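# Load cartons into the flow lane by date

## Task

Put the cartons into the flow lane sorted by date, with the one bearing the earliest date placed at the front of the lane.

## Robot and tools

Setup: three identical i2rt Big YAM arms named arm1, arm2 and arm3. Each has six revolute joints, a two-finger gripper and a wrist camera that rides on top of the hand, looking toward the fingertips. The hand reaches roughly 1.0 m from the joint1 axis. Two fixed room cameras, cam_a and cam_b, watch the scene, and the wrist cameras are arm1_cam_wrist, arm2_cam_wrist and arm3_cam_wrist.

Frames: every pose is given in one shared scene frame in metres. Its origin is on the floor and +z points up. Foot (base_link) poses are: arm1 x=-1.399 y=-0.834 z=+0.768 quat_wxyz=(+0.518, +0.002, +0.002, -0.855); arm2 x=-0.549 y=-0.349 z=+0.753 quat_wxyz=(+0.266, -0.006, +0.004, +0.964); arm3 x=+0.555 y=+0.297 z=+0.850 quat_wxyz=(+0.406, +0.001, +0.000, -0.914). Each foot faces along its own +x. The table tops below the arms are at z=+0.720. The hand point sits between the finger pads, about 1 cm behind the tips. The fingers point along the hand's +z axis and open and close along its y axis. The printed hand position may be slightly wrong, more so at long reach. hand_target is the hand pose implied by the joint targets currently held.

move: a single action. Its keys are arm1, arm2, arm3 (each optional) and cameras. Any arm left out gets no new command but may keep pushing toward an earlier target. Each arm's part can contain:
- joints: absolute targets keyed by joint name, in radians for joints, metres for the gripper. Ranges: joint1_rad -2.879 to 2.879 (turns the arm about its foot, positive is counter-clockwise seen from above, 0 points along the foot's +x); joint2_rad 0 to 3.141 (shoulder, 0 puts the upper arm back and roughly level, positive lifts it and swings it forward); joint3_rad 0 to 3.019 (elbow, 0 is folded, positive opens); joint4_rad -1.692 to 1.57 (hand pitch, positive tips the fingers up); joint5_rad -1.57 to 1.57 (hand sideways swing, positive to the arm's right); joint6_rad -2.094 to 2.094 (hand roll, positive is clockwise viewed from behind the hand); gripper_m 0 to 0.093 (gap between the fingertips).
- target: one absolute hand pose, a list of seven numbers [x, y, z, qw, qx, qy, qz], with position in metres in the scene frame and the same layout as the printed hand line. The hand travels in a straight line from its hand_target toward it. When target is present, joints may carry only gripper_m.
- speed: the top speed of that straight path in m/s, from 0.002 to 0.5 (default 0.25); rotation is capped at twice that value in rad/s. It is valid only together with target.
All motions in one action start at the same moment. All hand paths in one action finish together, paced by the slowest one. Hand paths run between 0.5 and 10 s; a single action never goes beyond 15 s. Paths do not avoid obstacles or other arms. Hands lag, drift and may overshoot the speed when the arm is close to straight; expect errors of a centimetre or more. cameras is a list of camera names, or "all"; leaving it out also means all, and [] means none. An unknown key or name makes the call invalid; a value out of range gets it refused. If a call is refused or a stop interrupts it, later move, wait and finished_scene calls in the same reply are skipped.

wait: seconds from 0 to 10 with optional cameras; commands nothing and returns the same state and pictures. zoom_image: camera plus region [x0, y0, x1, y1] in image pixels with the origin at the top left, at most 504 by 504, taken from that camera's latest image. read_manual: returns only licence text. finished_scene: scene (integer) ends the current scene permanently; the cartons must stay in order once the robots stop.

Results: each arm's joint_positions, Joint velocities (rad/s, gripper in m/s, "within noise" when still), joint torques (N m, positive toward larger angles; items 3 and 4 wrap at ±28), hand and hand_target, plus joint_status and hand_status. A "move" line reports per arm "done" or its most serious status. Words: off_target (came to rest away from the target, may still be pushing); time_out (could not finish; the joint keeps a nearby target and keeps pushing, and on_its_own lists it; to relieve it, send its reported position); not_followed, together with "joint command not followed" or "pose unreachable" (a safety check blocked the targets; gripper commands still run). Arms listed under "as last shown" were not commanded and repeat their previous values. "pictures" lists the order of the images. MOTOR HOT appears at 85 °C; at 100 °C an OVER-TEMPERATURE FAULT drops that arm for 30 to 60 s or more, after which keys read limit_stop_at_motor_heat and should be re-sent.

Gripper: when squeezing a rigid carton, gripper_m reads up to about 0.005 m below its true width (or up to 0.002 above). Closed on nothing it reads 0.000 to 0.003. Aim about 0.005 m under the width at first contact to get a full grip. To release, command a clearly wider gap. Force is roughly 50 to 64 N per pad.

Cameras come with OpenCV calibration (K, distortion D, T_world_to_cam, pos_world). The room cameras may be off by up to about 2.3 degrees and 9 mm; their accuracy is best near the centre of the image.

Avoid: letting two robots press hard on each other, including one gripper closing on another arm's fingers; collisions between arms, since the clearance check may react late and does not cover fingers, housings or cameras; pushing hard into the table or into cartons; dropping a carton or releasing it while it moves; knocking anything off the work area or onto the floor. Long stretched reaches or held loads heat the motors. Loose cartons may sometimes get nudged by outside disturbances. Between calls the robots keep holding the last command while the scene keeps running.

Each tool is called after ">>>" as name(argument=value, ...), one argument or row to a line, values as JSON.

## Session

>>> move(
  arm1={"joints": {"joint1_rad": -2.6, "joint2_rad": 1.2, "joint3_rad": 1.6, "joint4_rad": -1.5, "joint5_rad": 0, "joint6_rad": 0, "gripper_m": 0.09}},
  arm2={"joints": {"joint1_rad": 2.28, "joint2_rad": 1.2, "joint3_rad": 1.6, "joint4_rad": -1.4, "joint5_rad": 0, "joint6_rad": 0, "gripper_m": 0.09}},
  arm3={"joints": {"joint1_rad": 0.926, "joint2_rad": 1.4, "joint3_rad": 1.7, "joint4_rad": -1.4, "joint5_rad": 0, "joint6_rad": 1.763, "gripper_m": 0.09}},
  cameras=["arm1_cam_wrist", "arm2_cam_wrist", "cam_a", "cam_b"],
)

>>> zoom_image(
  camera="arm1_cam_wrist",
  region=[150, 0, 654, 370],
)

>>> zoom_image(
  camera="arm2_cam_wrist",
  region=[200, 0, 704, 370],
)

Scene clock: 2.07 s.
Joint torques (N m): arm1=[-0.32 -8.94 11.38 0.47 0 -0.12] | arm2=[0.44 -6.83 10.73 1.02 0.02 -0.11] | arm3=[0.85 -14.56 14.08 0.61 0.14 0.11]
Heat: arm1: hottest joint3_rad 37 °C; arm2: hottest joint3_rad 41 °C; arm3: hottest joint2_rad 36 °C.
move: arm1 done; arm2 done; arm3 done
Joint velocities: within noise
arm1.joint_positions: joint1_rad=-2.586 joint2_rad=+1.198 joint3_rad=+1.572 joint4_rad=-1.489 joint5_rad=+0.002 joint6_rad=+0.009 gripper_m=+0.09010
arm1.joint_status: all done
arm1.hand: x=-1.4292 y=-0.4264 z=+1.1963 quat_wxyz=(+0.156, -0.711, +0.666, +0.166) (m; scene frame)
arm1.hand_target: x=-1.4238 y=-0.4258 z=+1.2075 quat_wxyz=(+0.163, -0.708, +0.666, +0.171) (m; scene frame)
arm1.hand_status: not commanded
arm2.joint_positions: joint1_rad=+2.272 joint2_rad=+1.198 joint3_rad=+1.594 joint4_rad=-1.390 joint5_rad=-0.001 joint6_rad=+0.010 gripper_m=+0.09007
arm2.joint_status: all done
arm2.hand: x=-0.4831 y=-0.7717 z=+1.2079 quat_wxyz=(+0.225, +0.624, +0.726, -0.184) (m; scene frame)
arm2.hand_target: x=-0.4803 y=-0.7702 z=+1.2088 quat_wxyz=(+0.222, +0.618, +0.731, -0.183) (m; scene frame)
arm2.hand_status: not commanded
arm3.joint_positions: joint1_rad=+0.918 joint2_rad=+1.385 joint3_rad=+1.674 joint4_rad=-1.390 joint5_rad=-0.001 joint6_rad=+1.754 gripper_m=+0.09009
arm3.joint_status: all done
arm3.hand: x=+0.6440 y=-0.1905 z=+1.2547 quat_wxyz=(-0.229, -0.973, +0.000, -0.044) (m; scene frame)
arm3.hand_target: x=+0.6486 y=-0.1944 z=+1.2593 quat_wxyz=(-0.229, -0.972, +0.001, -0.045) (m; scene frame)
arm3.hand_status: not commanded
pictures: arm1_cam_wrist, arm2_cam_wrist, cam_a, cam_b
camera_calibration:
arm1_cam_wrist: T_world_to_cam=[[0.996621, 0.0796721, -0.0199539, 1.48545], [0.0821011, -0.973145, 0.215054, -0.557057], [-0.00228427, -0.215965, -0.976398, 1.19623], [0, 0, 0, 1]] pos_world=[-1.43196, -0.402103, 1.31743]
arm2_cam_wrist: T_world_to_cam=[[-0.988541, -0.150949, -0.000505329, -0.595397], [-0.150946, 0.98848, 0.0110439, 0.684525], [-0.00116756, 0.0109937, -0.999939, 1.33867], [0, 0, 0, 1]] pos_world=[-0.483686, -0.781231, 1.33073]

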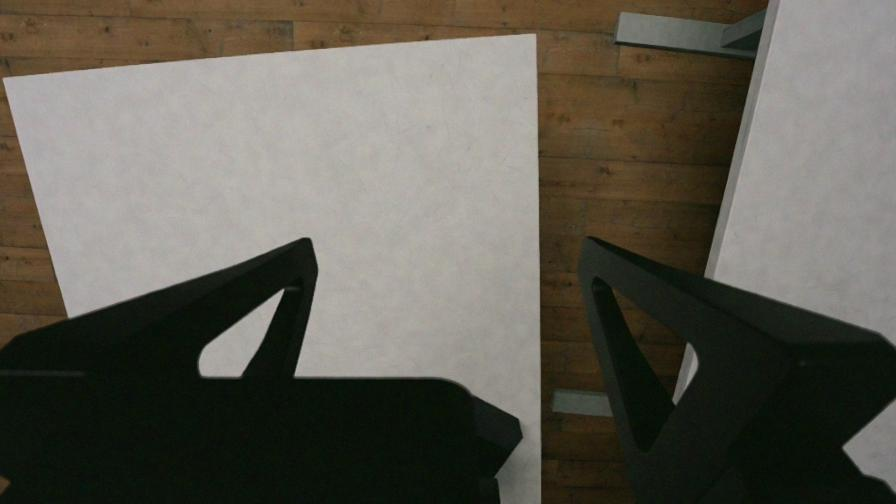

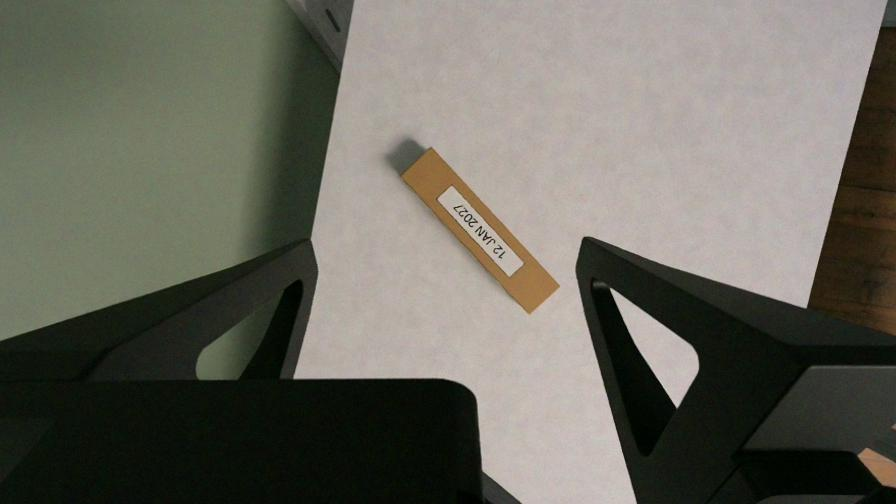

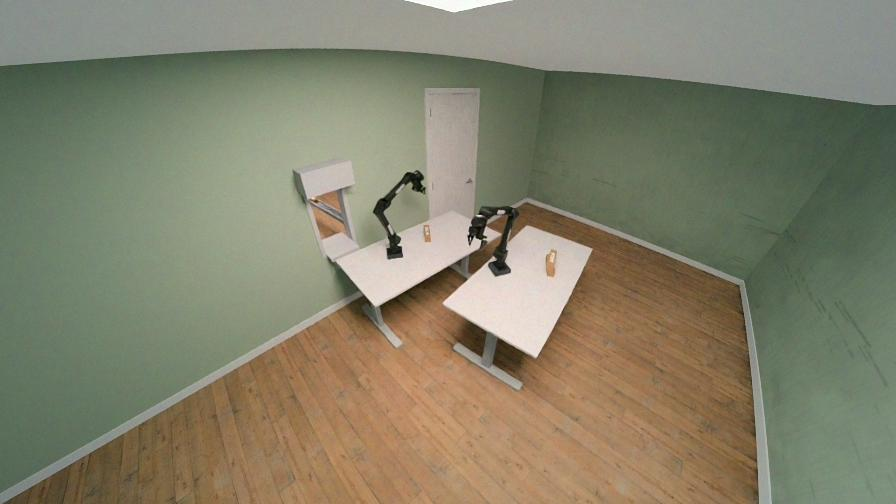

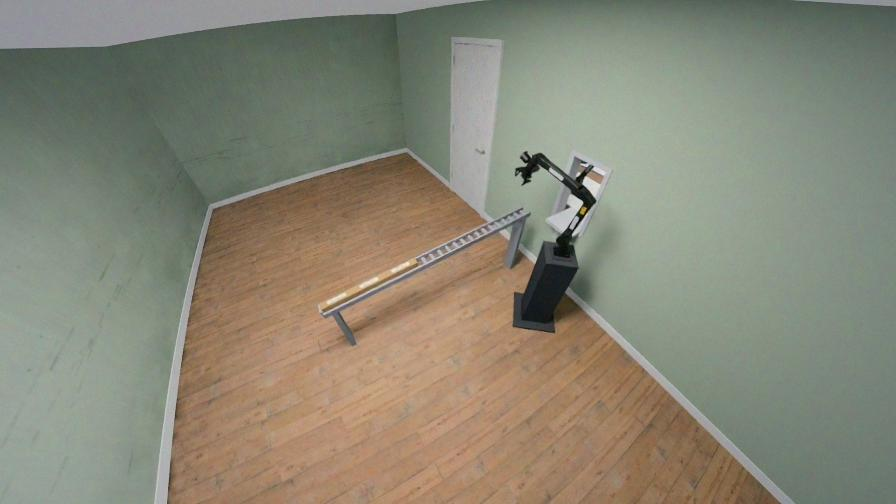

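Scaled by 1.000.

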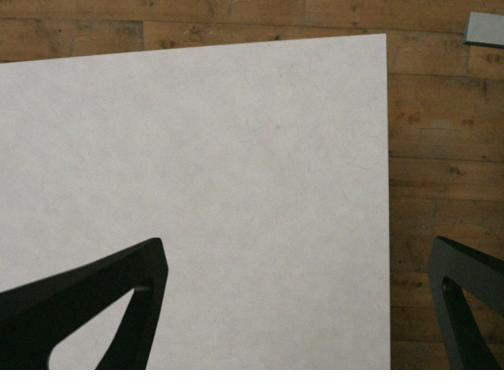

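Scaled by 1.000.

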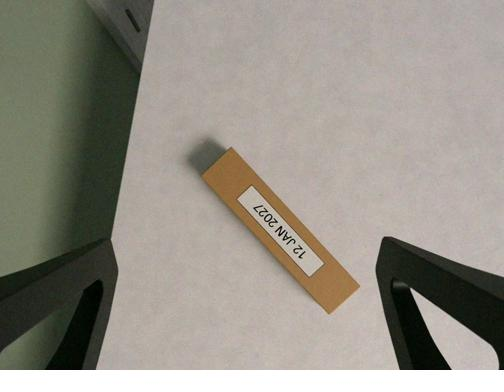

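>>> move(
  arm1={"joints": {"joint1_rad": -0.3, "joint2_rad": 1.2, "joint3_rad": 1.6, "joint4_rad": -1.4, "joint5_rad": 0, "joint6_rad": 0}},
  arm2={"target": [-0.5265, -0.8126, 0.90, 0, 0.3313, 0.9435, 0], "speed": 0.4},
  arm3={"joints": {"joint1_rad": 0.926, "joint2_rad": 2.096, "joint3_rad": 1.84, "joint4_rad": -1.306, "joint5_rad": 0.088, "joint6_rad": 1.763}},
  cameras=["arm1_cam_wrist", "arm2_cam_wrist", "arm3_cam_wrist"],
)

>>> zoom_image(
  camera="arm1_cam_wrist",
  region=[200, 0, 704, 370],
)

Scene clock: 12.97 s.
Joint torques (N m): arm1=[1.67 -10.99 11.41 1.21 0.11 -0.04] | arm2=[-0.67 -12.75 9.11 0.73 -0.02 -0.13] | arm3=[0.73 -27.28 12.88 0.43 0.24 0.14]
Heat: arm1: hottest joint3_rad 39 °C; arm2: hottest joint3_rad 43 °C; arm3: hottest joint3_rad 39 °C.
move: arm1 done; arm2 done; arm3 done
Joint velocities: within noise
arm1.joint_positions: joint1_rad=-0.313 joint2_rad=+1.213 joint3_rad=+1.572 joint4_rad=-1.408 joint5_rad=-0.001 joint6_rad=+0.007 gripper_m=+0.09010
arm1.joint_status: all done
arm1.hand: x=-1.7089 y=-1.1394 z=+1.1950 quat_wxyz=(-0.097, -0.896, -0.363, +0.236) (m; scene frame)
arm1.hand_target: x=-1.7046 y=-1.1433 z=+1.2149 quat_wxyz=(-0.106, -0.886, -0.370, +0.258) (m; scene frame)
arm1.hand_status: not commanded
arm2.joint_positions: joint1_rad=+2.174 joint2_rad=+1.607 joint3_rad=+1.305 joint4_rad=-1.277 joint5_rad=+0.007 joint6_rad=-0.829 gripper_m=+0.09007
arm2.joint_status: not commanded
arm2.hand: x=-0.5218 y=-0.8124 z=+0.9058 quat_wxyz=(+0.002, +0.333, +0.943, -0.001) (m; scene frame)
arm2.hand_target: x=-0.5264 y=-0.8125 z=+0.9000 quat_wxyz=(+0.000, +0.331, +0.943, +0.000) (m; scene frame)
arm2.hand_status: done (0.007 m and 0.3 deg from the pose sent, 0.314 m and 53.9 deg at the start)
arm3.joint_positions: joint1_rad=+0.918 joint2_rad=+2.086 joint3_rad=+1.814 joint4_rad=-1.311 joint5_rad=+0.086 joint6_rad=+1.755 gripper_m=+0.09009
arm3.joint_status: all done
arm3.hand: x=+0.6549 y=-0.3269 z=+0.9285 quat_wxyz=(-0.001, -0.999, +0.000, +0.042) (m; scene frame)
arm3.hand_target: x=+0.6613 y=-0.3358 z=+0.9324 quat_wxyz=(-0.013, -0.999, +0.001, +0.041) (m; scene frame)
arm3.hand_status: not commanded
pictures: arm1_cam_wrist, arm2_cam_wrist, arm3_cam_wrist
camera_calibration:
arm1_cam_wrist: T_world_to_cam=[[-0.707426, 0.706462, -0.0214666, -0.374969], [0.694995, 0.700826, 0.160701, 1.79195], [0.128574, 0.0987651, -0.98677, 1.63494], [0, 0, 0, 1]] pos_world=[-1.72087, -1.15242, 1.31729]
arm2_cam_wrist: T_world_to_cam=[[-0.623473, -0.781712, 0.0144223, -0.975419], [-0.641452, 0.521978, 0.562208, -0.411856], [-0.447013, 0.34127, -0.82687, 0.915922], [0, 0, 0, 1]] pos_world=[-0.462904, -0.860094, 1.00296]
arm3_cam_wrist: T_world_to_cam=[[0.0155519, 0.999858, -0.00651656, 0.323609], [0.850649, -0.00980526, 0.525642, -1.04646], [0.525503, -0.013718, -0.850681, 0.564284], [0, 0, 0, 1]] pos_world=[0.588605, -0.326082, 1.0322]

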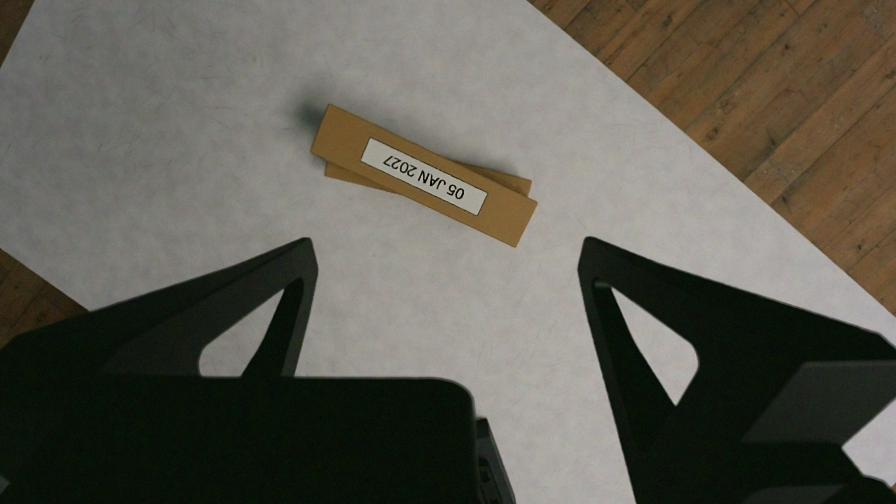

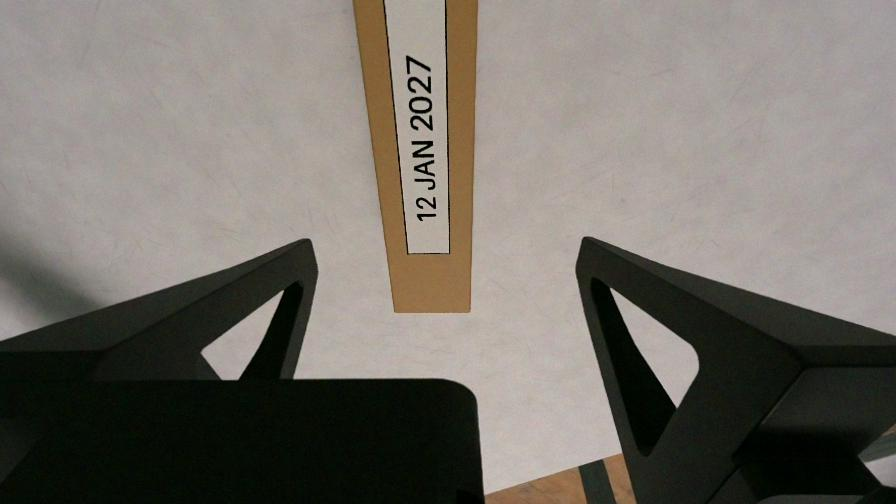

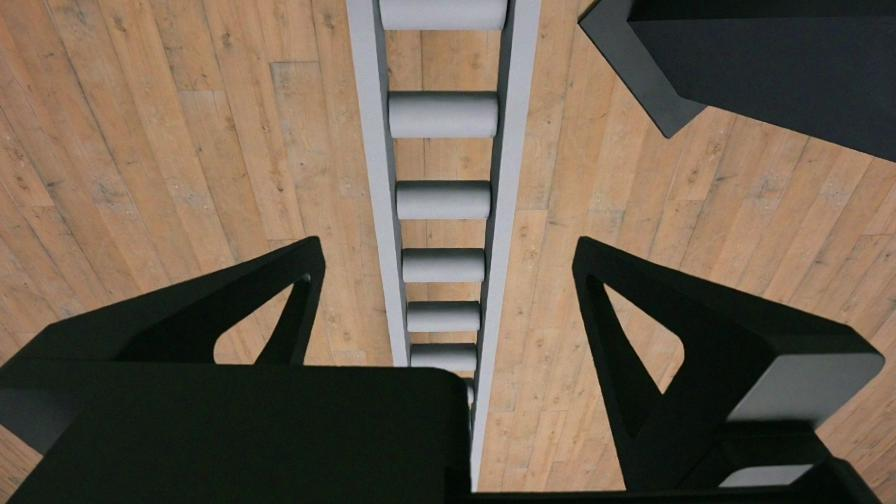

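Scaled by 1.000.

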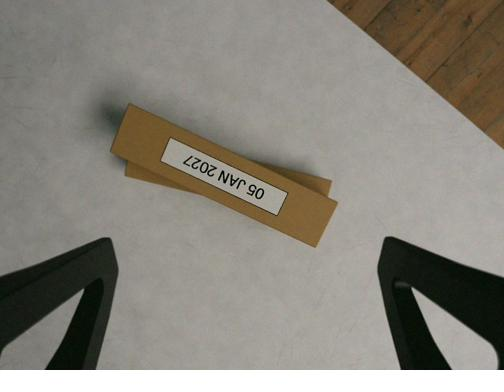

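>>> move(
  arm1={"target": [-1.6992, -1.1882, 0.935, 0, 0.57, 0.8216, 0], "speed": 0.4},
  cameras=["arm1_cam_wrist"],
)

Scene clock: 33.00 s.
Joint torques (N m): arm1=[1.79 -15.21 8.91 0.49 0.06 -0.04] | arm2=[-0.62 -12.4 8.87 0.76 -0.02 -0.12] | arm3=[0.79 -27.05 12.83 0.42 0.25 0.15]
Heat: arm1: hottest joint3_rad 41 °C; arm2: hottest joint3_rad 45 °C; arm3: hottest joint3_rad 42 °C.
move: arm1 done
Joint velocities: within noise
arm1.joint_positions: joint1_rad=-0.238 joint2_rad=+1.580 joint3_rad=+1.322 joint4_rad=-1.332 joint5_rad=-0.003 joint6_rad=-1.053 gripper_m=+0.09010
arm1.joint_status: not commanded
arm1.hand: x=-1.7005 y=-1.1795 z=+0.9304 quat_wxyz=(-0.002, -0.580, -0.815, -0.012) (m; scene frame)
arm1.hand_target: x=-1.6990 y=-1.1881 z=+0.9351 quat_wxyz=(+0.000, -0.570, -0.822, +0.000) (m; scene frame)
arm1.hand_status: done (0.010 m and 2.0 deg from the pose sent, 0.265 m and 72.0 deg at the start)
arm2, arm3: as last shown
arm2.hand: x=-0.5218 y=-0.8124 z=+0.9058 quat_wxyz=(+0.002, +0.332, +0.943, -0.001) (m; scene frame)
arm2.hand_target: x=-0.5264 y=-0.8125 z=+0.9000 quat_wxyz=(+0.000, +0.331, +0.944, +0.000) (m; scene frame)
pictures: arm1_cam_wrist
camera_calibration:
arm1_cam_wrist: T_world_to_cam=[[-0.942669, -0.33049, -0.0463894, -1.94639], [-0.283394, 0.719306, 0.634261, -0.22586], [-0.176248, 0.611044, -0.771726, 1.26255], [0, 0, 0, 1]] pos_world=[-1.67629, -1.25228, 1.02731]

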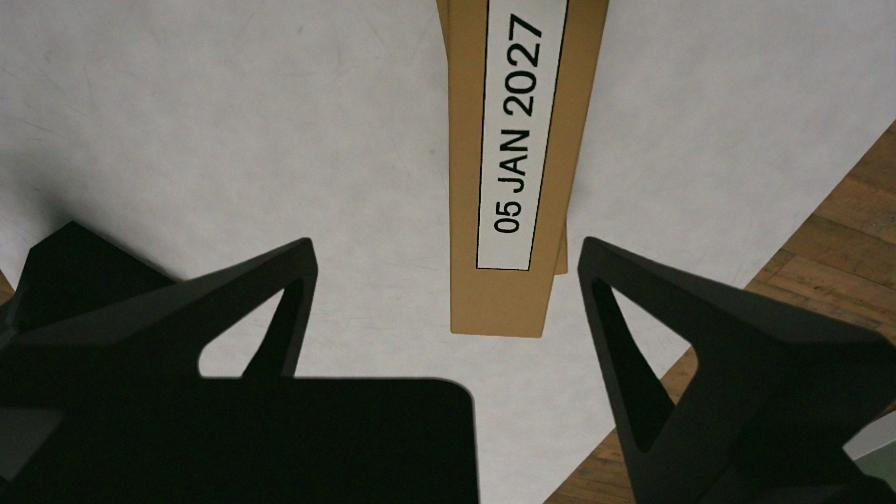

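>>> move(
  arm1={"target": [-1.730, -1.194, 0.925, 0, 0.57, 0.8216, 0], "speed": 0.3},
  cameras=["arm1_cam_wrist"],
)

>>> move(
  arm1={"target": [-1.7305, -1.192, 0.826, 0, 0.57, 0.8216, 0], "speed": 0.2},
  cameras=["arm1_cam_wrist"],
)

Scene clock: 41.53 s.
Joint torques (N m): arm1=[-0.62 -15.85 12.16 0.36 0.03 -0.07] | arm2=[-0.73 -12.4 8.87 0.76 -0.02 -0.12] | arm3=[0.79 -27.22 12.89 0.44 0.25 0.14]
Heat: arm1: hottest joint3_rad 42 °C; arm2: hottest joint3_rad 45 °C; arm3: hottest joint3_rad 43 °C.
move: arm1 off_target
Joint velocities: within noise
arm1.joint_positions: joint1_rad=-0.247 joint2_rad=+1.642 joint3_rad=+1.332 joint4_rad=-1.318 joint5_rad=-0.002 joint6_rad=-1.093 gripper_m=+0.09010
arm1.joint_status: not commanded
arm1.hand: x=-1.7093 y=-1.1824 z=+0.9065 quat_wxyz=(-0.004, -0.567, -0.823, -0.031) (m; scene frame)
arm1.hand_target: x=-1.7292 y=-1.1929 z=+0.9256 quat_wxyz=(+0.000, -0.570, -0.822, +0.000) (m; scene frame)
arm1.hand_status: off_target (0.030 m and 3.6 deg from the pose sent, 0.033 m and 2.0 deg at the start)
arm2, arm3: as last shown
pictures: arm1_cam_wrist
camera_calibration:
arm1_cam_wrist: T_world_to_cam=[[-0.930412, -0.357508, -0.080757, -1.93658], [-0.321874, 0.69162, 0.646575, -0.320759], [-0.175303, 0.627575, -0.758564, 1.25349], [0, 0, 0, 1]] pos_world=[-1.68532, -1.25716, 1.00186]

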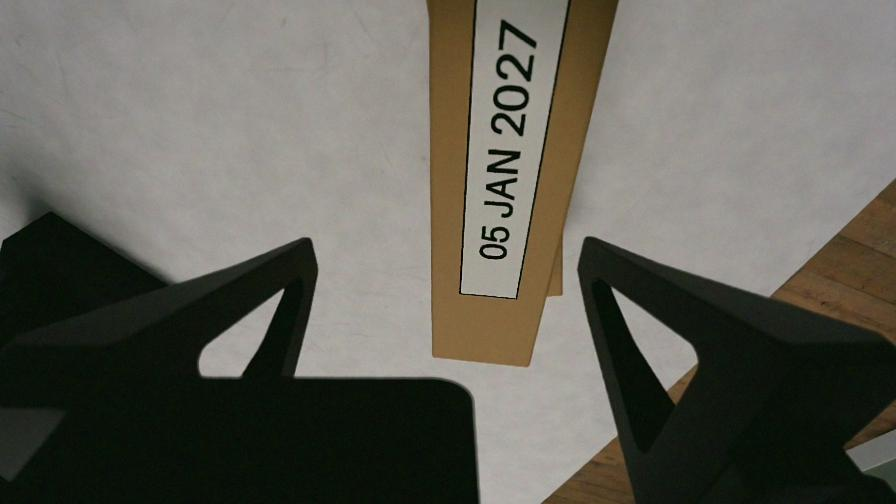

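Scene clock: 42.83 s.
Joint torques (N m): arm1=[-0.79 -16.91 7.97 0.49 0.01 -0.07] | arm2=[-0.67 -12.4 8.87 0.73 -0.02 -0.12] | arm3=[0.85 -27.22 12.86 0.4 0.26 0.15]
Heat: arm1: hottest joint3_rad 42 °C; arm2: hottest joint3_rad 46 °C; arm3: hottest joint3_rad 43 °C.
move: arm1 off_target
Joint velocities: within noise
arm1.joint_positions: joint1_rad=-0.249 joint2_rad=+1.747 joint3_rad=+1.224 joint4_rad=-1.071 joint5_rad=-0.002 joint6_rad=-1.096 gripper_m=+0.09010
arm1.joint_status: not commanded
arm1.hand: x=-1.7191 y=-1.1921 z=+0.8199 quat_wxyz=(-0.002, -0.566, -0.824, -0.014) (m; scene frame)
arm1.hand_target: x=-1.7304 y=-1.1918 z=+0.8260 quat_wxyz=(+0.000, -0.570, -0.822, +0.000) (m; scene frame)
arm1.hand_status: off_target (0.013 m and 1.7 deg from the pose sent, 0.084 m and 3.6 deg at the start)
arm2, arm3: as last shown
pictures: arm1_cam_wrist
camera_calibration:
arm1_cam_wrist: T_world_to_cam=[[-0.931186, -0.361101, -0.0499847, -1.98698], [-0.308527, 0.707618, 0.635679, -0.210243], [-0.194175, 0.607357, -0.770333, 1.14533], [0, 0, 0, 1]] pos_world=[-1.69272, -1.26435, 0.916613]

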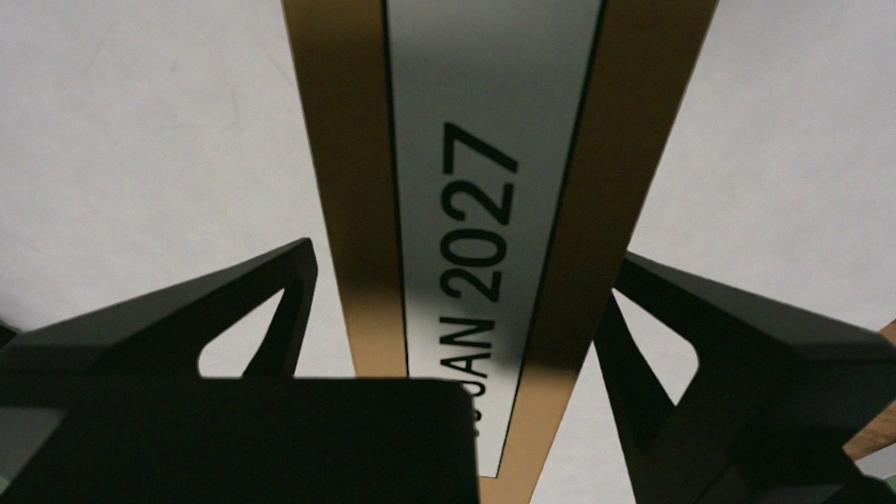

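>>> move(
  arm1={"target": [-1.736, -1.1938, 0.825, 0, 0.57, 0.8216, 0], "speed": 0.1, "joints": {"gripper_m": 0.056}},
  cameras=[],
)

>>> move(
  arm1={"target": [-1.735, -1.192, 0.92, 0, 0.57, 0.8216, 0], "speed": 0.25},
  cameras=[],
)

>>> move(
  arm1={"target": [-1.565, -1.135, 1.02, 0, 0.57, 0.8216, 0], "speed": 0.4},
  cameras=["arm1_cam_wrist"],
)

>>> zoom_image(
  camera="arm1_cam_wrist",
  region=[480, 0, 896, 300],
)

Scene clock: 49.80 s.
Joint torques (N m): arm1=[-0.85 -16.15 9.13 0.21 -0.02 -0.08] | arm2=[-0.73 -12.4 8.85 0.75 -0.02 -0.12] | arm3=[0.85 -27.16 12.82 0.43 0.26 0.15]
Heat: arm1: hottest joint3_rad 42 °C; arm2: hottest joint3_rad 46 °C; arm3: hottest joint3_rad 43 °C.
move: arm1 off_target
Joint velocities: within noise
arm1.joint_positions: joint1_rad=-0.253 joint2_rad=+1.747 joint3_rad=+1.224 joint4_rad=-1.064 joint5_rad=-0.002 joint6_rad=-1.100 gripper_m=+0.06065
arm1.joint_status: gripper_m off_target (ended at +0.06069, target +0.05600)
arm1.hand: x=-1.7217 y=-1.1919 z=+0.8198 quat_wxyz=(-0.001, -0.567, -0.824, -0.011) (m; scene frame)
arm1.hand_target: x=-1.7357 y=-1.1935 z=+0.8251 quat_wxyz=(+0.000, -0.570, -0.822, +0.000) (m; scene frame)
arm1.hand_status: off_target (0.015 m and 1.3 deg from the pose sent, 0.018 m and 1.7 deg at the start)
arm2, arm3: as last shown
pictures: none
No camera images: "cameras" was empty.

Scene clock: 51.13 s.
Joint torques (N m): arm1=[-0.79 -18.49 13.01 -0.49 -0.01 -0.07] | arm2=[-0.67 -12.45 8.87 0.75 -0.02 -0.12] | arm3=[0.73 -27.11 12.83 0.39 0.24 0.15]
Heat: arm1: hottest joint3_rad 42 °C; arm2: hottest joint3_rad 46 °C; arm3: hottest joint3_rad 43 °C.
move: arm1 off_target
Joint velocities: within noise
arm1.joint_positions: joint1_rad=-0.255 joint2_rad=+1.670 joint3_rad=+1.312 joint4_rad=-1.282 joint5_rad=-0.001 joint6_rad=-1.103 gripper_m=+0.06066
arm1.joint_status: not commanded
arm1.hand: x=-1.7132 y=-1.1808 z=+0.8862 quat_wxyz=(-0.005, -0.566, -0.823, -0.037) (m; scene frame)
arm1.hand_target: x=-1.7336 y=-1.1904 z=+0.9201 quat_wxyz=(+0.001, -0.570, -0.822, +0.000) (m; scene frame)
arm1.hand_status: off_target (0.042 m and 4.3 deg from the pose sent, 0.101 m and 1.3 deg at the start)
arm2, arm3: as last shown
pictures: none
No camera images: "cameras" was empty.

Scene clock: 52.80 s.
Joint torques (N m): arm1=[1.96 -10.64 11.11 -0.31 0.04 0.15] | arm2=[-0.73 -12.4 8.87 0.75 -0.02 -0.12] | arm3=[0.91 -27.28 12.86 0.44 0.25 0.14]
Heat: arm1: hottest joint3_rad 42 °C; arm2: hottest joint3_rad 46 °C; arm3: hottest joint3_rad 44 °C.
move: arm1 off_target
Joint velocities: within noise
arm1.joint_positions: joint1_rad=-0.040 joint2_rad=+1.240 joint3_rad=+1.171 joint4_rad=-1.528 joint5_rad=-0.002 joint6_rad=-0.872 gripper_m=+0.06065
arm1.joint_status: not commanded
arm1.hand: x=-1.5674 y=-1.1280 z=+1.0042 quat_wxyz=(+0.001, -0.573, -0.819, -0.016) (m; scene frame)
arm1.hand_target: x=-1.5649 y=-1.1346 z=+1.0197 quat_wxyz=(+0.000, -0.570, -0.822, +0.000) (m; scene frame)
arm1.hand_status: off_target (0.017 m and 1.9 deg from the pose sent, 0.205 m and 4.3 deg at the start; pose on its path clipped on 7 of 50 steps)
arm2, arm3: as last shown
pictures: arm1_cam_wrist
camera_calibration:
arm1_cam_wrist: T_world_to_cam=[[-0.936832, -0.346156, -0.050213, -1.80517], [-0.296049, 0.708258, 0.640879, -0.310936], [-0.18628, 0.615261, -0.765998, 1.29477], [0, 0, 0, 1]] pos_world=[-1.542, -1.20127, 1.10042]

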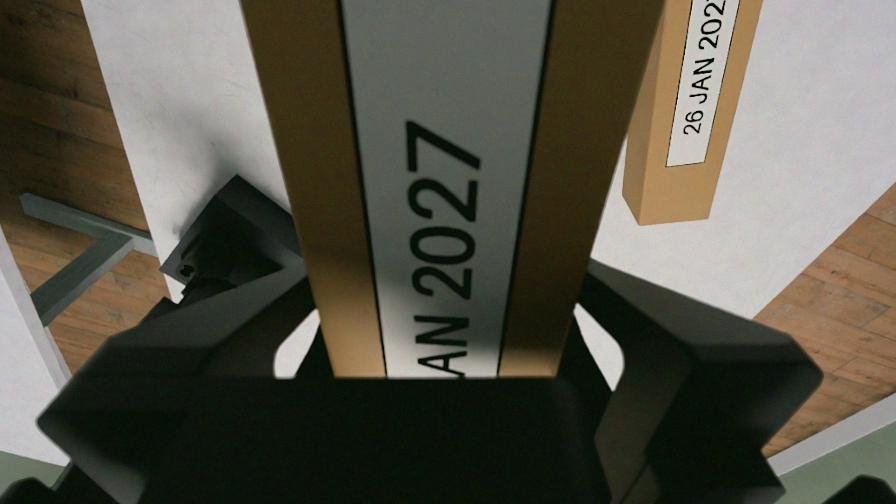

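Scaled by 1.212 from the camera's 896x504 image, which has a finer 1280x720 frame.

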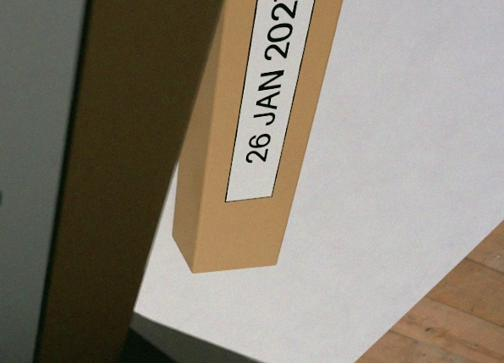

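>>> move(
  arm1={"joints": {"joint1_rad": 2.4955, "joint2_rad": 2.138, "joint3_rad": 2.07, "joint4_rad": -1.477, "joint5_rad": 0, "joint6_rad": 1.093}},
  cameras=[],
)

>>> move(
  arm1={"target": [-0.80, -0.55, 0.805, 0, 0.319, 0.948, 0], "speed": 0.2},
  cameras=[],
)

>>> move(
  arm1={"target": [-0.80, -0.55, 0.778, 0, 0.319, 0.948, 0], "speed": 0.08},
  cameras=["arm1_cam_wrist"],
)

Scene clock: 79.73 s.
Joint torques (N m): arm1=[1.79 -29.27 11.99 -0.47 0.2 0.14] | arm2=[-0.73 -12.4 8.88 0.75 -0.02 -0.12] | arm3=[0.85 -27.22 12.81 0.39 0.24 0.14]
Heat: arm1: hottest joint3_rad 45 °C; arm2: hottest joint3_rad 47 °C; arm3: hottest joint3_rad 45 °C.
move: arm1 done
Joint velocities: within noise
arm1.joint_positions: joint1_rad=+2.484 joint2_rad=+2.194 joint3_rad=+2.024 joint4_rad=-1.464 joint5_rad=-0.001 joint6_rad=+1.084 gripper_m=+0.06068
arm1.joint_status: all done
arm1.hand: x=-0.8002 y=-0.5586 z=+0.8590 quat_wxyz=(+0.023, -0.320, -0.947, +0.018) (m; scene frame)
arm1.hand_target: x=-0.7935 y=-0.5477 z=+0.9123 quat_wxyz=(-0.010, -0.319, -0.948, -0.012) (m; scene frame)
arm1.hand_status: not commanded
arm2, arm3: as last shown
arm2.hand_target: x=-0.5264 y=-0.8125 z=+0.9000 quat_wxyz=(+0.000, +0.331, +0.943, +0.000) (m; scene frame)
pictures: none
No camera images: "cameras" was empty.

Scene clock: 81.07 s.
Joint torques (N m): arm1=[1.85 -26.52 9.05 0.27 0.05 0.11] | arm2=[-0.79 -12.4 8.87 0.73 -0.02 -0.12] | arm3=[0.85 -27.22 12.81 0.46 0.26 0.13]
Heat: arm1: hottest joint3_rad 45 °C; arm2: hottest joint3_rad 47 °C; arm3: hottest joint3_rad 45 °C.
move: arm1 off_target
Joint velocities: within noise
arm1.joint_positions: joint1_rad=+2.484 joint2_rad=+2.232 joint3_rad=+1.874 joint4_rad=-1.273 joint5_rad=+0.006 joint6_rad=+1.088 gripper_m=+0.06043
arm1.joint_status: not commanded
arm1.hand: x=-0.8072 y=-0.5628 z=+0.7785 quat_wxyz=(+0.020, -0.322, -0.946, +0.020) (m; scene frame)
arm1.hand_target: x=-0.8007 y=-0.5503 z=+0.8049 quat_wxyz=(+0.000, -0.319, -0.948, +0.000) (m; scene frame)
arm1.hand_status: off_target (0.030 m and 3.3 deg from the pose sent, 0.055 m and 3.3 deg at the start)
arm2.joint_positions: joint1_rad=+2.174 joint2_rad=+1.607 joint3_rad=+1.305 joint4_rad=-1.277 joint5_rad=+0.007 joint6_rad=-0.829 gripper_m=+0.09007
arm2.joint_status: not commanded
arm2.hand: x=-0.5218 y=-0.8124 z=+0.9058 quat_wxyz=(+0.002, +0.332, +0.943, -0.001) (m; scene frame)
arm2.hand_target: x=-0.5264 y=-0.8125 z=+0.9000 quat_wxyz=(+0.000, +0.331, +0.943, +0.000) (m; scene frame)
arm2.hand_status: not commanded
arm3.joint_positions: joint1_rad=+0.918 joint2_rad=+2.086 joint3_rad=+1.814 joint4_rad=-1.311 joint5_rad=+0.086 joint6_rad=+1.755 gripper_m=+0.09009
arm3.joint_status: not commanded
arm3.hand: x=+0.6549 y=-0.3269 z=+0.9285 quat_wxyz=(-0.001, -0.999, +0.000, +0.042) (m; scene frame)
arm3.hand_target: x=+0.6613 y=-0.3358 z=+0.9324 quat_wxyz=(-0.013, -0.999, +0.001, +0.041) (m; scene frame)
arm3.hand_status: not commanded
pictures: none
No camera images: "cameras" was empty.

Scene clock: 82.03 s.
Joint torques (N m): arm1=[1.85 -24.88 8.08 0.8 -0.01 0.04] | arm2=[-0.67 -12.4 8.87 0.7 -0.02 -0.12] | arm3=[0.91 -27.16 12.82 0.4 0.25 0.13]
Heat: arm1: hottest joint3_rad 45 °C; arm2: hottest joint3_rad 47 °C; arm3: hottest joint3_rad 45 °C.
move: arm1 off_target
Joint velocities: within noise
arm1.joint_positions: joint1_rad=+2.484 joint2_rad=+2.232 joint3_rad=+1.861 joint4_rad=-1.234 joint5_rad=+0.008 joint6_rad=+1.094 gripper_m=+0.06041
arm1.joint_status: not commanded
arm1.hand: x=-0.8029 y=-0.5610 z=+0.7736 quat_wxyz=(+0.010, -0.325, -0.946, +0.012) (m; scene frame)
arm1.hand_target: x=-0.8002 y=-0.5501 z=+0.7781 quat_wxyz=(+0.000, -0.319, -0.948, +0.000) (m; scene frame)
arm1.hand_status: off_target (0.012 m and 1.9 deg from the pose sent, 0.015 m and 3.3 deg at the start)
arm2, arm3: as last shown
arm2.hand: x=-0.5218 y=-0.8126 z=+0.9058 quat_wxyz=(+0.002, +0.332, +0.943, -0.002) (m; scene frame)
pictures: arm1_cam_wrist
camera_calibration:
arm1_cam_wrist: T_world_to_cam=[[-0.611444, -0.791276, 0.00433829, -0.934911], [-0.609301, 0.474311, 0.635438, -0.716872], [-0.504864, 0.385892, -0.77214, 0.531994], [0, 0, 0, 1]] pos_world=[-0.739852, -0.605045, 0.870357]

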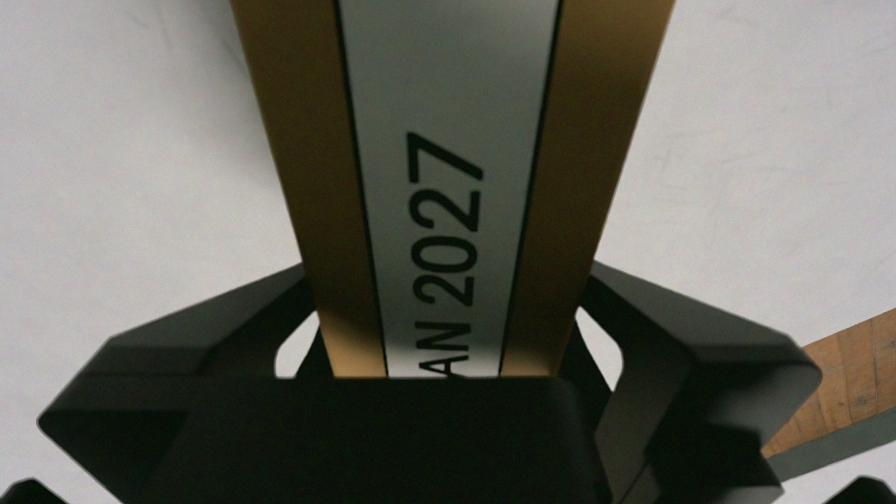

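>>> move(
  arm1={"joints": {"gripper_m": 0.09}},
  cameras=[],
)

>>> move(
  arm1={"target": [-0.80, -0.552, 0.90, 0, 0.323, 0.946, 0], "speed": 0.3},
  cameras=[],
)

>>> move(
  arm1={"joints": {"joint1_rad": 1.0, "joint2_rad": 1.45, "joint3_rad": 1.4, "joint4_rad": -1.42, "joint5_rad": 0, "joint6_rad": 0}},
  cameras=[],
)

>>> move(
  arm1={"joints": {"joint1_rad": -0.285, "joint2_rad": 1.63, "joint3_rad": 1.32, "joint4_rad": -1.231, "joint5_rad": 0, "joint6_rad": -1.325}},
  arm2={"joints": {"joint1_rad": 1.275, "joint2_rad": 1.345, "joint3_rad": 1.03, "joint4_rad": -1.248, "joint5_rad": 0, "joint6_rad": 1.398}},
  arm3={"joints": {"joint1_rad": 0.12, "joint2_rad": 1.25, "joint3_rad": 0.92, "joint4_rad": -1.22, "joint5_rad": 0, "joint6_rad": 0.956}},
  cameras=["arm1_cam_wrist", "arm2_cam_wrist"],
)

Scene clock: 88.20 s.
Joint torques (N m): arm1=[2.49 -24 8.43 0.44 0.12 0.04] | arm2=[-0.67 -12.4 8.87 0.7 -0.02 -0.12] | arm3=[0.67 -27.22 12.88 0.43 0.25 0.14]
Heat: arm1: hottest joint3_rad 45 °C; arm2: hottest joint3_rad 47 °C; arm3: hottest joint3_rad 45 °C.
move: arm1 done
Joint velocities: within noise
arm1.joint_positions: joint1_rad=+2.484 joint2_rad=+2.232 joint3_rad=+1.858 joint4_rad=-1.223 joint5_rad=+0.005 joint6_rad=+1.094 gripper_m=+0.08984
arm1.joint_status: all done
arm1.hand: x=-0.8016 y=-0.5600 z=+0.7724 quat_wxyz=(+0.008, -0.325, -0.946, +0.008) (m; scene frame)
arm1.hand_target: x=-0.8002 y=-0.5501 z=+0.7780 quat_wxyz=(+0.000, -0.319, -0.948, +0.000) (m; scene frame)
arm1.hand_status: not commanded
arm2, arm3: as last shown
pictures: none
No camera images: "cameras" was empty.

Scene clock: 89.60 s.
Joint torques (N m): arm1=[1.73 -23 12.27 -0.35 0.14 0.11] | arm2=[-0.73 -12.4 8.9 0.72 -0.02 -0.12] | arm3=[0.67 -27.22 12.82 0.4 0.25 0.16]
Heat: arm1: hottest joint3_rad 44 °C; arm2: hottest joint3_rad 47 °C; arm3: hottest joint3_rad 45 °C.
move: arm1 off_target
Joint velocities: within noise
arm1.joint_positions: joint1_rad=+2.484 joint2_rad=+2.128 joint3_rad=+1.988 joint4_rad=-1.464 joint5_rad=+0.004 joint6_rad=+1.094 gripper_m=+0.08993
arm1.joint_status: not commanded
arm1.hand: x=-0.8083 y=-0.5634 z=+0.8874 quat_wxyz=(+0.010, -0.325, -0.946, +0.010) (m; scene frame)
arm1.hand_target: x=-0.8007 y=-0.5523 z=+0.9002 quat_wxyz=(+0.000, -0.323, -0.946, +0.000) (m; scene frame)
arm1.hand_status: off_target (0.019 m and 1.7 deg from the pose sent, 0.128 m and 1.3 deg at the start; pose on its path clipped on 5 of 42 steps)
arm2, arm3: as last shown
pictures: none
No camera images: "cameras" was empty.

Scene clock: 91.43 s.
Joint torques (N m): arm1=[0.56 -13.74 9.21 0.27 0.04 -0.09] | arm2=[-0.67 -12.4 8.88 0.72 -0.02 -0.12] | arm3=[0.85 -27.28 12.9 0.39 0.26 0.12]
Heat: arm1: hottest joint3_rad 44 °C; arm2: hottest joint3_rad 48 °C; arm3: hottest joint3_rad 46 °C.
move: arm1 done
Joint velocities: within noise
arm1.joint_positions: joint1_rad=+1.007 joint2_rad=+1.451 joint3_rad=+1.396 joint4_rad=-1.420 joint5_rad=+0.001 joint6_rad=+0.009 gripper_m=+0.08994
arm1.joint_status: all done
arm1.hand: x=-1.1745 y=-1.2239 z=+1.0148 quat_wxyz=(-0.041, -0.503, -0.863, +0.021) (m; scene frame)
arm1.hand_target: x=-1.1764 y=-1.2261 z=+1.0167 quat_wxyz=(-0.043, -0.502, -0.864, +0.022) (m; scene frame)
arm1.hand_status: not commanded
arm2, arm3: as last shown
pictures: none
No camera images: "cameras" was empty.

Scene clock: 93.33 s.
Joint torques (N m): arm1=[0.38 -17.49 8.79 0.21 -0.08 -0.08] | arm2=[-0.5 -8.41 8.05 0.55 0.04 0.09] | arm3=[-0.73 -11.69 10.52 0.38 0.02 -0.03]
Heat: arm1: hottest joint3_rad 44 °C; arm2: hottest joint3_rad 47 °C; arm3: hottest joint3_rad 45 °C.
move: arm1 done; arm2 done; arm3 done
Joint velocities: within noise
arm1.joint_positions: joint1_rad=-0.276 joint2_rad=+1.649 joint3_rad=+1.311 joint4_rad=-1.234 joint5_rad=+0.001 joint6_rad=-1.316 gripper_m=+0.08996
arm1.joint_status: all done
arm1.hand: x=-1.7284 y=-1.1823 z=+0.8953 quat_wxyz=(+0.001, -0.485, -0.875, -0.004) (m; scene frame)
arm1.hand_target: x=-1.7343 y=-1.1825 z=+0.9072 quat_wxyz=(+0.004, -0.485, -0.875, +0.012) (m; scene frame)
arm1.hand_status: not commanded
arm2.joint_positions: joint1_rad=+1.282 joint2_rad=+1.343 joint3_rad=+1.049 joint4_rad=-1.254 joint5_rad=+0.001 joint6_rad=+1.386 gripper_m=+0.09007
arm2.joint_status: all done
arm2.hand: x=-0.8258 y=-0.5995 z=+0.9117 quat_wxyz=(+0.014, +0.949, -0.316, +0.000) (m; scene frame)
arm2.hand_target: x=-0.8235 y=-0.5942 z=+0.9041 quat_wxyz=(+0.008, +0.946, -0.325, +0.004) (m; scene frame)
arm2.hand_status: not commanded
arm3.joint_positions: joint1_rad=+0.130 joint2_rad=+1.255 joint3_rad=+0.919 joint4_rad=-1.219 joint5_rad=+0.002 joint6_rad=+0.965 gripper_m=+0.09009
arm3.joint_status: all done
arm3.hand: x=+0.3642 y=+0.0237 z=+0.9897 quat_wxyz=(-0.006, -1.000, -0.001, +0.004) (m; scene frame)
arm3.hand_target: x=+0.3618 y=+0.0252 z=+0.9914 quat_wxyz=(-0.009, -1.000, +0.000, +0.005) (m; scene frame)
arm3.hand_status: not commanded
pictures: arm1_cam_wrist, arm2_cam_wrist
camera_calibration:
arm1_cam_wrist: T_world_to_cam=[[-0.845353, -0.533338, -0.030476, -2.06114], [-0.430381, 0.646148, 0.63029, -0.54645], [-0.316465, 0.545934, -0.775761, 0.916495], [0, 0, 0, 1]] pos_world=[-1.68753, -1.24654, 0.992588]
arm2_cam_wrist: T_world_to_cam=[[0.596299, 0.802651, -0.0133638, 0.983878], [0.662304, -0.482489, 0.5732, -0.256897], [0.453632, -0.350649, -0.819306, 1.03424], [0, 0, 0, 1]] pos_world=[-0.885704, -0.551007, 1.00776]

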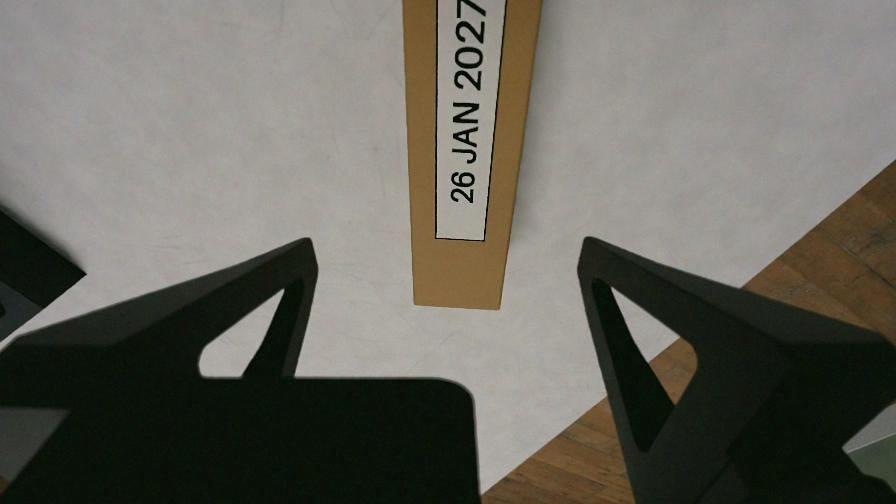

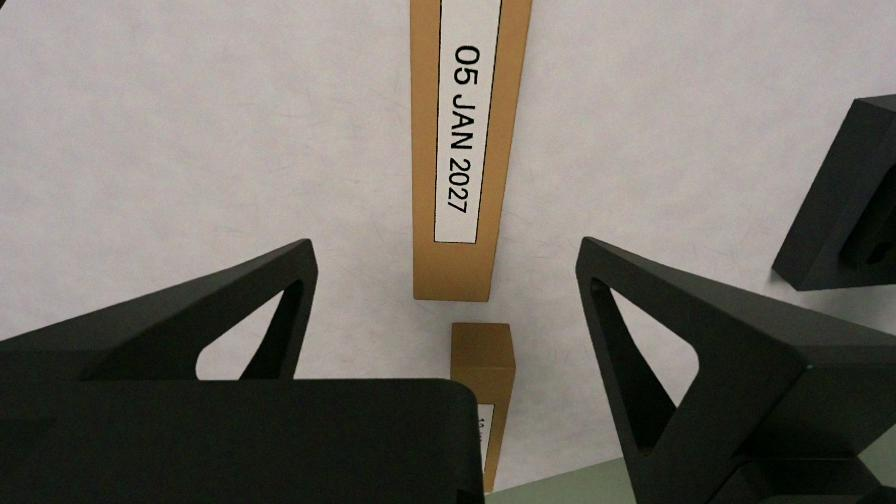

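>>> move(
  arm1={"target": [-1.741, -1.195, 0.774, 0, 0.4955, 0.8686, 0], "speed": 0.2},
  arm2={"target": [-0.814, -0.592, 0.761, 0, 0.9415, -0.3371, 0], "speed": 0.2},
  cameras=[],
)

>>> move(
  arm1={"joints": {"gripper_m": 0.056}},
  arm2={"joints": {"gripper_m": 0.056}},
  cameras=["arm1_cam_wrist", "arm2_cam_wrist"],
)

>>> move(
  arm1={"target": [-1.735, -1.19, 0.93, 0, 0.4955, 0.8686, 0], "speed": 0.3},
  arm2={"target": [-0.814, -0.592, 0.92, 0, 0.9415, -0.3371, 0], "speed": 0.3},
  cameras=[],
)

>>> move(
  arm1={"joints": {"joint1_rad": 1.0, "joint2_rad": 1.45, "joint3_rad": 1.32, "joint4_rad": -1.42, "joint5_rad": 0, "joint6_rad": 1.093}},
  arm2={"joints": {"joint1_rad": -1.68, "joint2_rad": 1.452, "joint3_rad": 1.245, "joint4_rad": -1.301, "joint5_rad": 0, "joint6_rad": 0.923}},
  cameras=["arm2_cam_wrist"],
)

Scene clock: 107.50 s.
Joint torques (N m): arm1=[0.5 -17.67 7.28 0.46 -0.12 0.12] | arm2=[0.5 -8.18 6.68 0.79 0.15 0.12] | arm3=[-0.85 -11.99 10.45 0.35 0.02 -0.04]
Heat: arm1: hottest joint3_rad 44 °C; arm2: hottest joint3_rad 47 °C; arm3: hottest joint3_rad 44 °C.
move: arm1 done; arm2 done
Joint velocities: within noise
arm1.joint_positions: joint1_rad=-0.276 joint2_rad=+1.837 joint3_rad=+1.204 joint4_rad=-0.953 joint5_rad=+0.000 joint6_rad=-1.302 gripper_m=+0.08996
arm1.joint_status: not commanded
arm1.hand: x=-1.7363 y=-1.1906 z=+0.7710 quat_wxyz=(-0.002, -0.491, -0.871, -0.010) (m; scene frame)
arm1.hand_target: x=-1.7409 y=-1.1950 z=+0.7741 quat_wxyz=(+0.000, -0.495, -0.869, +0.000) (m; scene frame)
arm1.hand_status: done (0.007 m and 1.3 deg from the pose sent, 0.123 m and 1.5 deg at the start)
arm2.joint_positions: joint1_rad=+1.282 joint2_rad=+1.526 joint3_rad=+0.811 joint4_rad=-0.842 joint5_rad=+0.013 joint6_rad=+1.426 gripper_m=+0.09007
arm2.joint_status: not commanded
arm2.hand: x=-0.8191 y=-0.5934 z=+0.7691 quat_wxyz=(+0.007, +0.942, -0.335, -0.003) (m; scene frame)
arm2.hand_target: x=-0.8140 y=-0.5919 z=+0.7613 quat_wxyz=(+0.000, +0.942, -0.337, +0.000) (m; scene frame)
arm2.hand_status: done (0.010 m and 0.9 deg from the pose sent, 0.151 m and 3.0 deg at the start)
arm3: as last shown
arm3.joint_positions: joint1_rad=+0.130 joint2_rad=+1.255 joint3_rad=+0.919 joint4_rad=-1.219 joint5_rad=+0.002 joint6_rad=+0.964 gripper_m=+0.09009
pictures: none
No camera images: "cameras" was empty.

Scene clock: 108.13 s.
Joint torques (N m): arm1=[0.44 -17.44 7.32 0.44 -0.05 0.11] | arm2=[0.5 -8.23 6.69 0.54 0.15 0.08] | arm3=[-0.62 -11.69 10.44 0.39 0.01 -0.02]
Heat: arm1: hottest joint3_rad 44 °C; arm2: hottest joint3_rad 47 °C; arm3: hottest joint3_rad 44 °C.
move: arm1 off_target; arm2 off_target
Joint velocities: within noise
arm1.joint_positions: joint1_rad=-0.276 joint2_rad=+1.837 joint3_rad=+1.203 joint4_rad=-0.952 joint5_rad=-0.002 joint6_rad=-1.300 gripper_m=+0.06067
arm1.joint_status: gripper_m off_target (ended at +0.06070, target +0.05600)
arm1.hand: x=-1.7358 y=-1.1906 z=+0.7707 quat_wxyz=(-0.003, -0.492, -0.871, -0.010) (m; scene frame)
arm1.hand_target: x=-1.7409 y=-1.1950 z=+0.7741 quat_wxyz=(+0.000, -0.495, -0.869, +0.000) (m; scene frame)
arm1.hand_status: not commanded
arm2.joint_positions: joint1_rad=+1.282 joint2_rad=+1.526 joint3_rad=+0.811 joint4_rad=-0.837 joint5_rad=+0.013 joint6_rad=+1.427 gripper_m=+0.06079
arm2.joint_status: gripper_m off_target (ended at +0.06081, target +0.05600)
arm2.hand: x=-0.8200 y=-0.5941 z=+0.7691 quat_wxyz=(+0.009, +0.942, -0.336, -0.004) (m; scene frame)
arm2.hand_target: x=-0.8140 y=-0.5919 z=+0.7613 quat_wxyz=(+0.000, +0.941, -0.337, +0.000) (m; scene frame)
arm2.hand_status: not commanded
arm3: as last shown
pictures: arm1_cam_wrist, arm2_cam_wrist
camera_calibration:
arm1_cam_wrist: T_world_to_cam=[[-0.853334, -0.519405, -0.0451498, -2.06152], [-0.427579, 0.647652, 0.630654, -0.459385], [-0.298323, 0.557464, -0.77475, 0.866432], [0, 0, 0, 1]] pos_world=[-1.69711, -1.25625, 0.867904]
arm2_cam_wrist: T_world_to_cam=[[0.628945, 0.777422, -0.00657031, 0.9807], [0.6441, -0.516316, 0.564405, -0.204714], [0.435389, -0.359212, -0.825472, 0.901388], [0, 0, 0, 1]] pos_world=[-0.877405, -0.544326, 0.866056]

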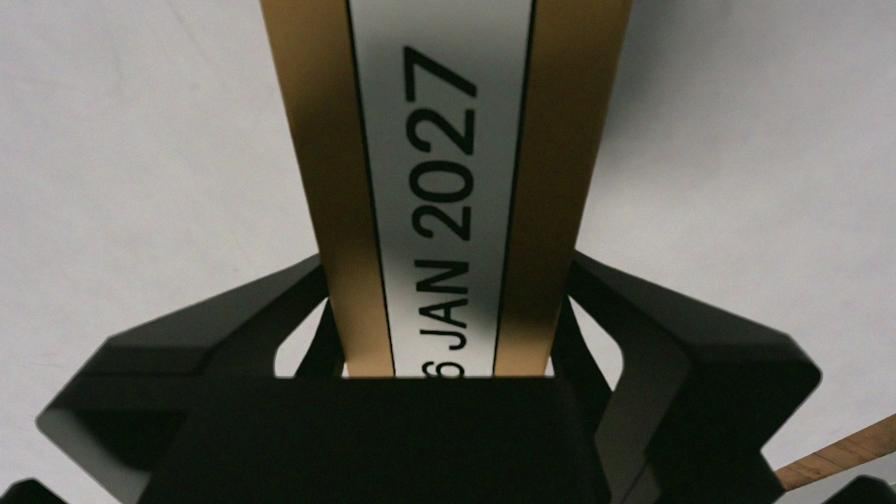

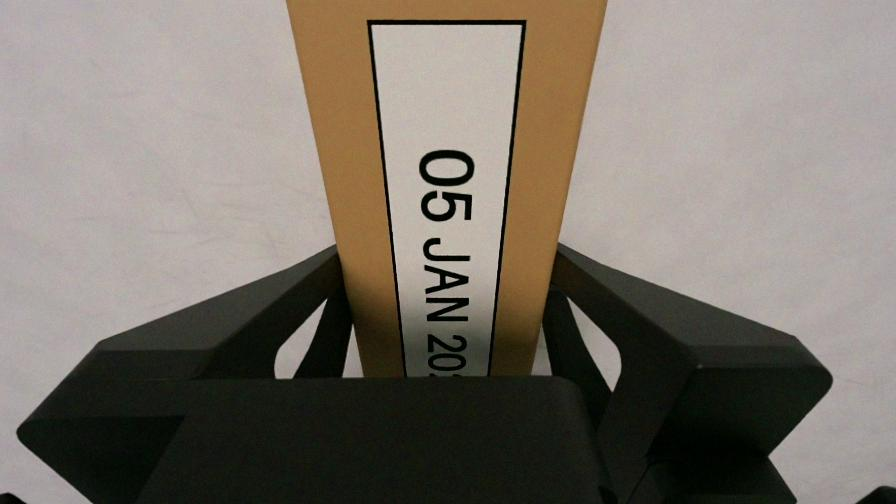

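Scene clock: 109.60 s.
Joint torques (N m): arm1=[0.62 -17.03 13.15 -0.4 -0.07 0.1] | arm2=[0.79 -7.88 15.01 -0.34 0.08 0.1] | arm3=[-0.56 -11.99 10.54 0.4 0.01 -0.04]
Heat: arm1: hottest joint3_rad 44 °C; arm2: hottest joint3_rad 47 °C; arm3: hottest joint3_rad 44 °C.
move: arm1 off_target; arm2 off_target
Joint velocities: within noise
arm1.joint_positions: joint1_rad=-0.276 joint2_rad=+1.651 joint3_rad=+1.327 joint4_rad=-1.307 joint5_rad=-0.002 joint6_rad=-1.299 gripper_m=+0.06067
arm1.joint_status: not commanded
arm1.hand: x=-1.7200 y=-1.1741 z=+0.9007 quat_wxyz=(-0.008, -0.492, -0.870, -0.032) (m; scene frame)
arm1.hand_target: x=-1.7337 y=-1.1888 z=+0.9303 quat_wxyz=(+0.000, -0.495, -0.869, +0.000) (m; scene frame)
arm1.hand_status: off_target (0.037 m and 3.8 deg from the pose sent, 0.159 m and 1.3 deg at the start; pose on its path clipped on 7 of 44 steps)
arm2.joint_positions: joint1_rad=+1.285 joint2_rad=+1.312 joint3_rad=+0.968 joint4_rad=-1.293 joint5_rad=+0.014 joint6_rad=+1.433 gripper_m=+0.06079
arm2.joint_status: not commanded
arm2.hand: x=-0.7973 y=-0.5719 z=+0.8933 quat_wxyz=(-0.028, +0.941, -0.336, +0.015) (m; scene frame)
arm2.hand_target: x=-0.8126 y=-0.5908 z=+0.9200 quat_wxyz=(+0.000, +0.941, -0.337, +0.000) (m; scene frame)
arm2.hand_status: off_target (0.037 m and 3.7 deg from the pose sent, 0.151 m and 1.1 deg at the start; pose on its path clipped on 1 of 44 steps)
arm3: as last shown
pictures: none
No camera images: "cameras" was empty.

Scene clock: 112.13 s.
Joint torques (N m): arm1=[1.38 -15.74 10.1 -0.32 0.31 0.14] | arm2=[-0.15 -12.81 13.33 -0.16 -0.01 -0.11] | arm3=[-0.67 -11.93 10.44 0.35 0.02 -0.03]
Heat: arm1: hottest joint3_rad 44 °C; arm2: hottest joint3_rad 48 °C; arm3: hottest joint3_rad 43 °C.
move: arm1 done; arm2 done
Joint velocities: within noise
arm1.joint_positions: joint1_rad=+0.991 joint2_rad=+1.476 joint3_rad=+1.299 joint4_rad=-1.409 joint5_rad=-0.003 joint6_rad=+1.084 gripper_m=+0.06067
arm1.joint_status: all done
arm1.hand: x=-1.1913 y=-1.2069 z=+0.9671 quat_wxyz=(+0.009, -0.879, -0.478, -0.004) (m; scene frame)
arm1.hand_target: x=-1.1875 y=-1.2066 z=+0.9854 quat_wxyz=(-0.009, -0.878, -0.478, -0.003) (m; scene frame)
arm1.hand_status: not commanded
arm2.joint_positions: joint1_rad=-1.680 joint2_rad=+1.474 joint3_rad=+1.197 joint4_rad=-1.291 joint5_rad=+0.001 joint6_rad=+0.933 gripper_m=+0.06081
arm2.joint_status: all done
arm2.hand: x=-0.2955 y=-0.0124 z=+0.9150 quat_wxyz=(-0.006, -0.005, -1.000, +0.005) (m; scene frame)
arm2.hand_target: x=-0.2880 y=-0.0016 z=+0.9423 quat_wxyz=(-0.024, +0.000, -1.000, -0.019) (m; scene frame)
arm2.hand_status: not commanded
arm3: as last shown
pictures: arm2_cam_wrist
camera_calibration:
arm2_cam_wrist: T_world_to_cam=[[-0.00635287, -0.999694, 0.023902, -0.0381217], [-0.831237, 0.0185666, 0.555608, -0.745747], [-0.555882, -0.0163386, -0.831101, 0.71894], [0, 0, 0, 1]] pos_world=[-0.220488, -0.0125176, 1.01277]

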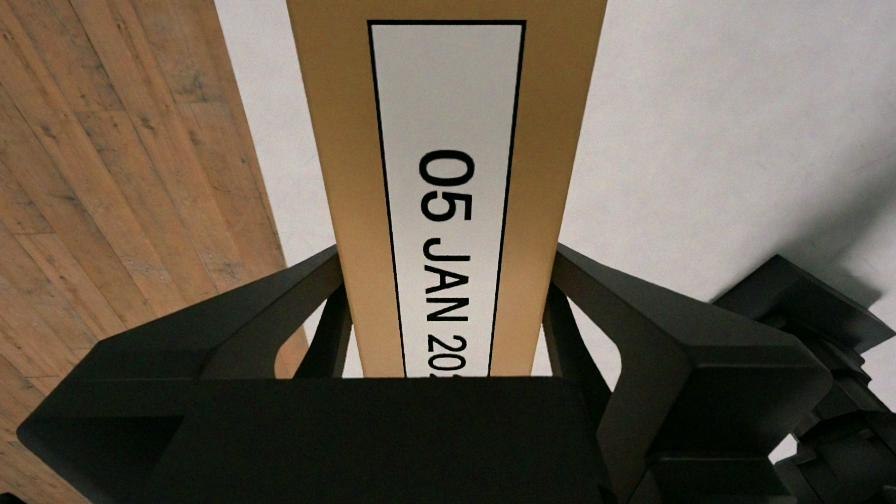

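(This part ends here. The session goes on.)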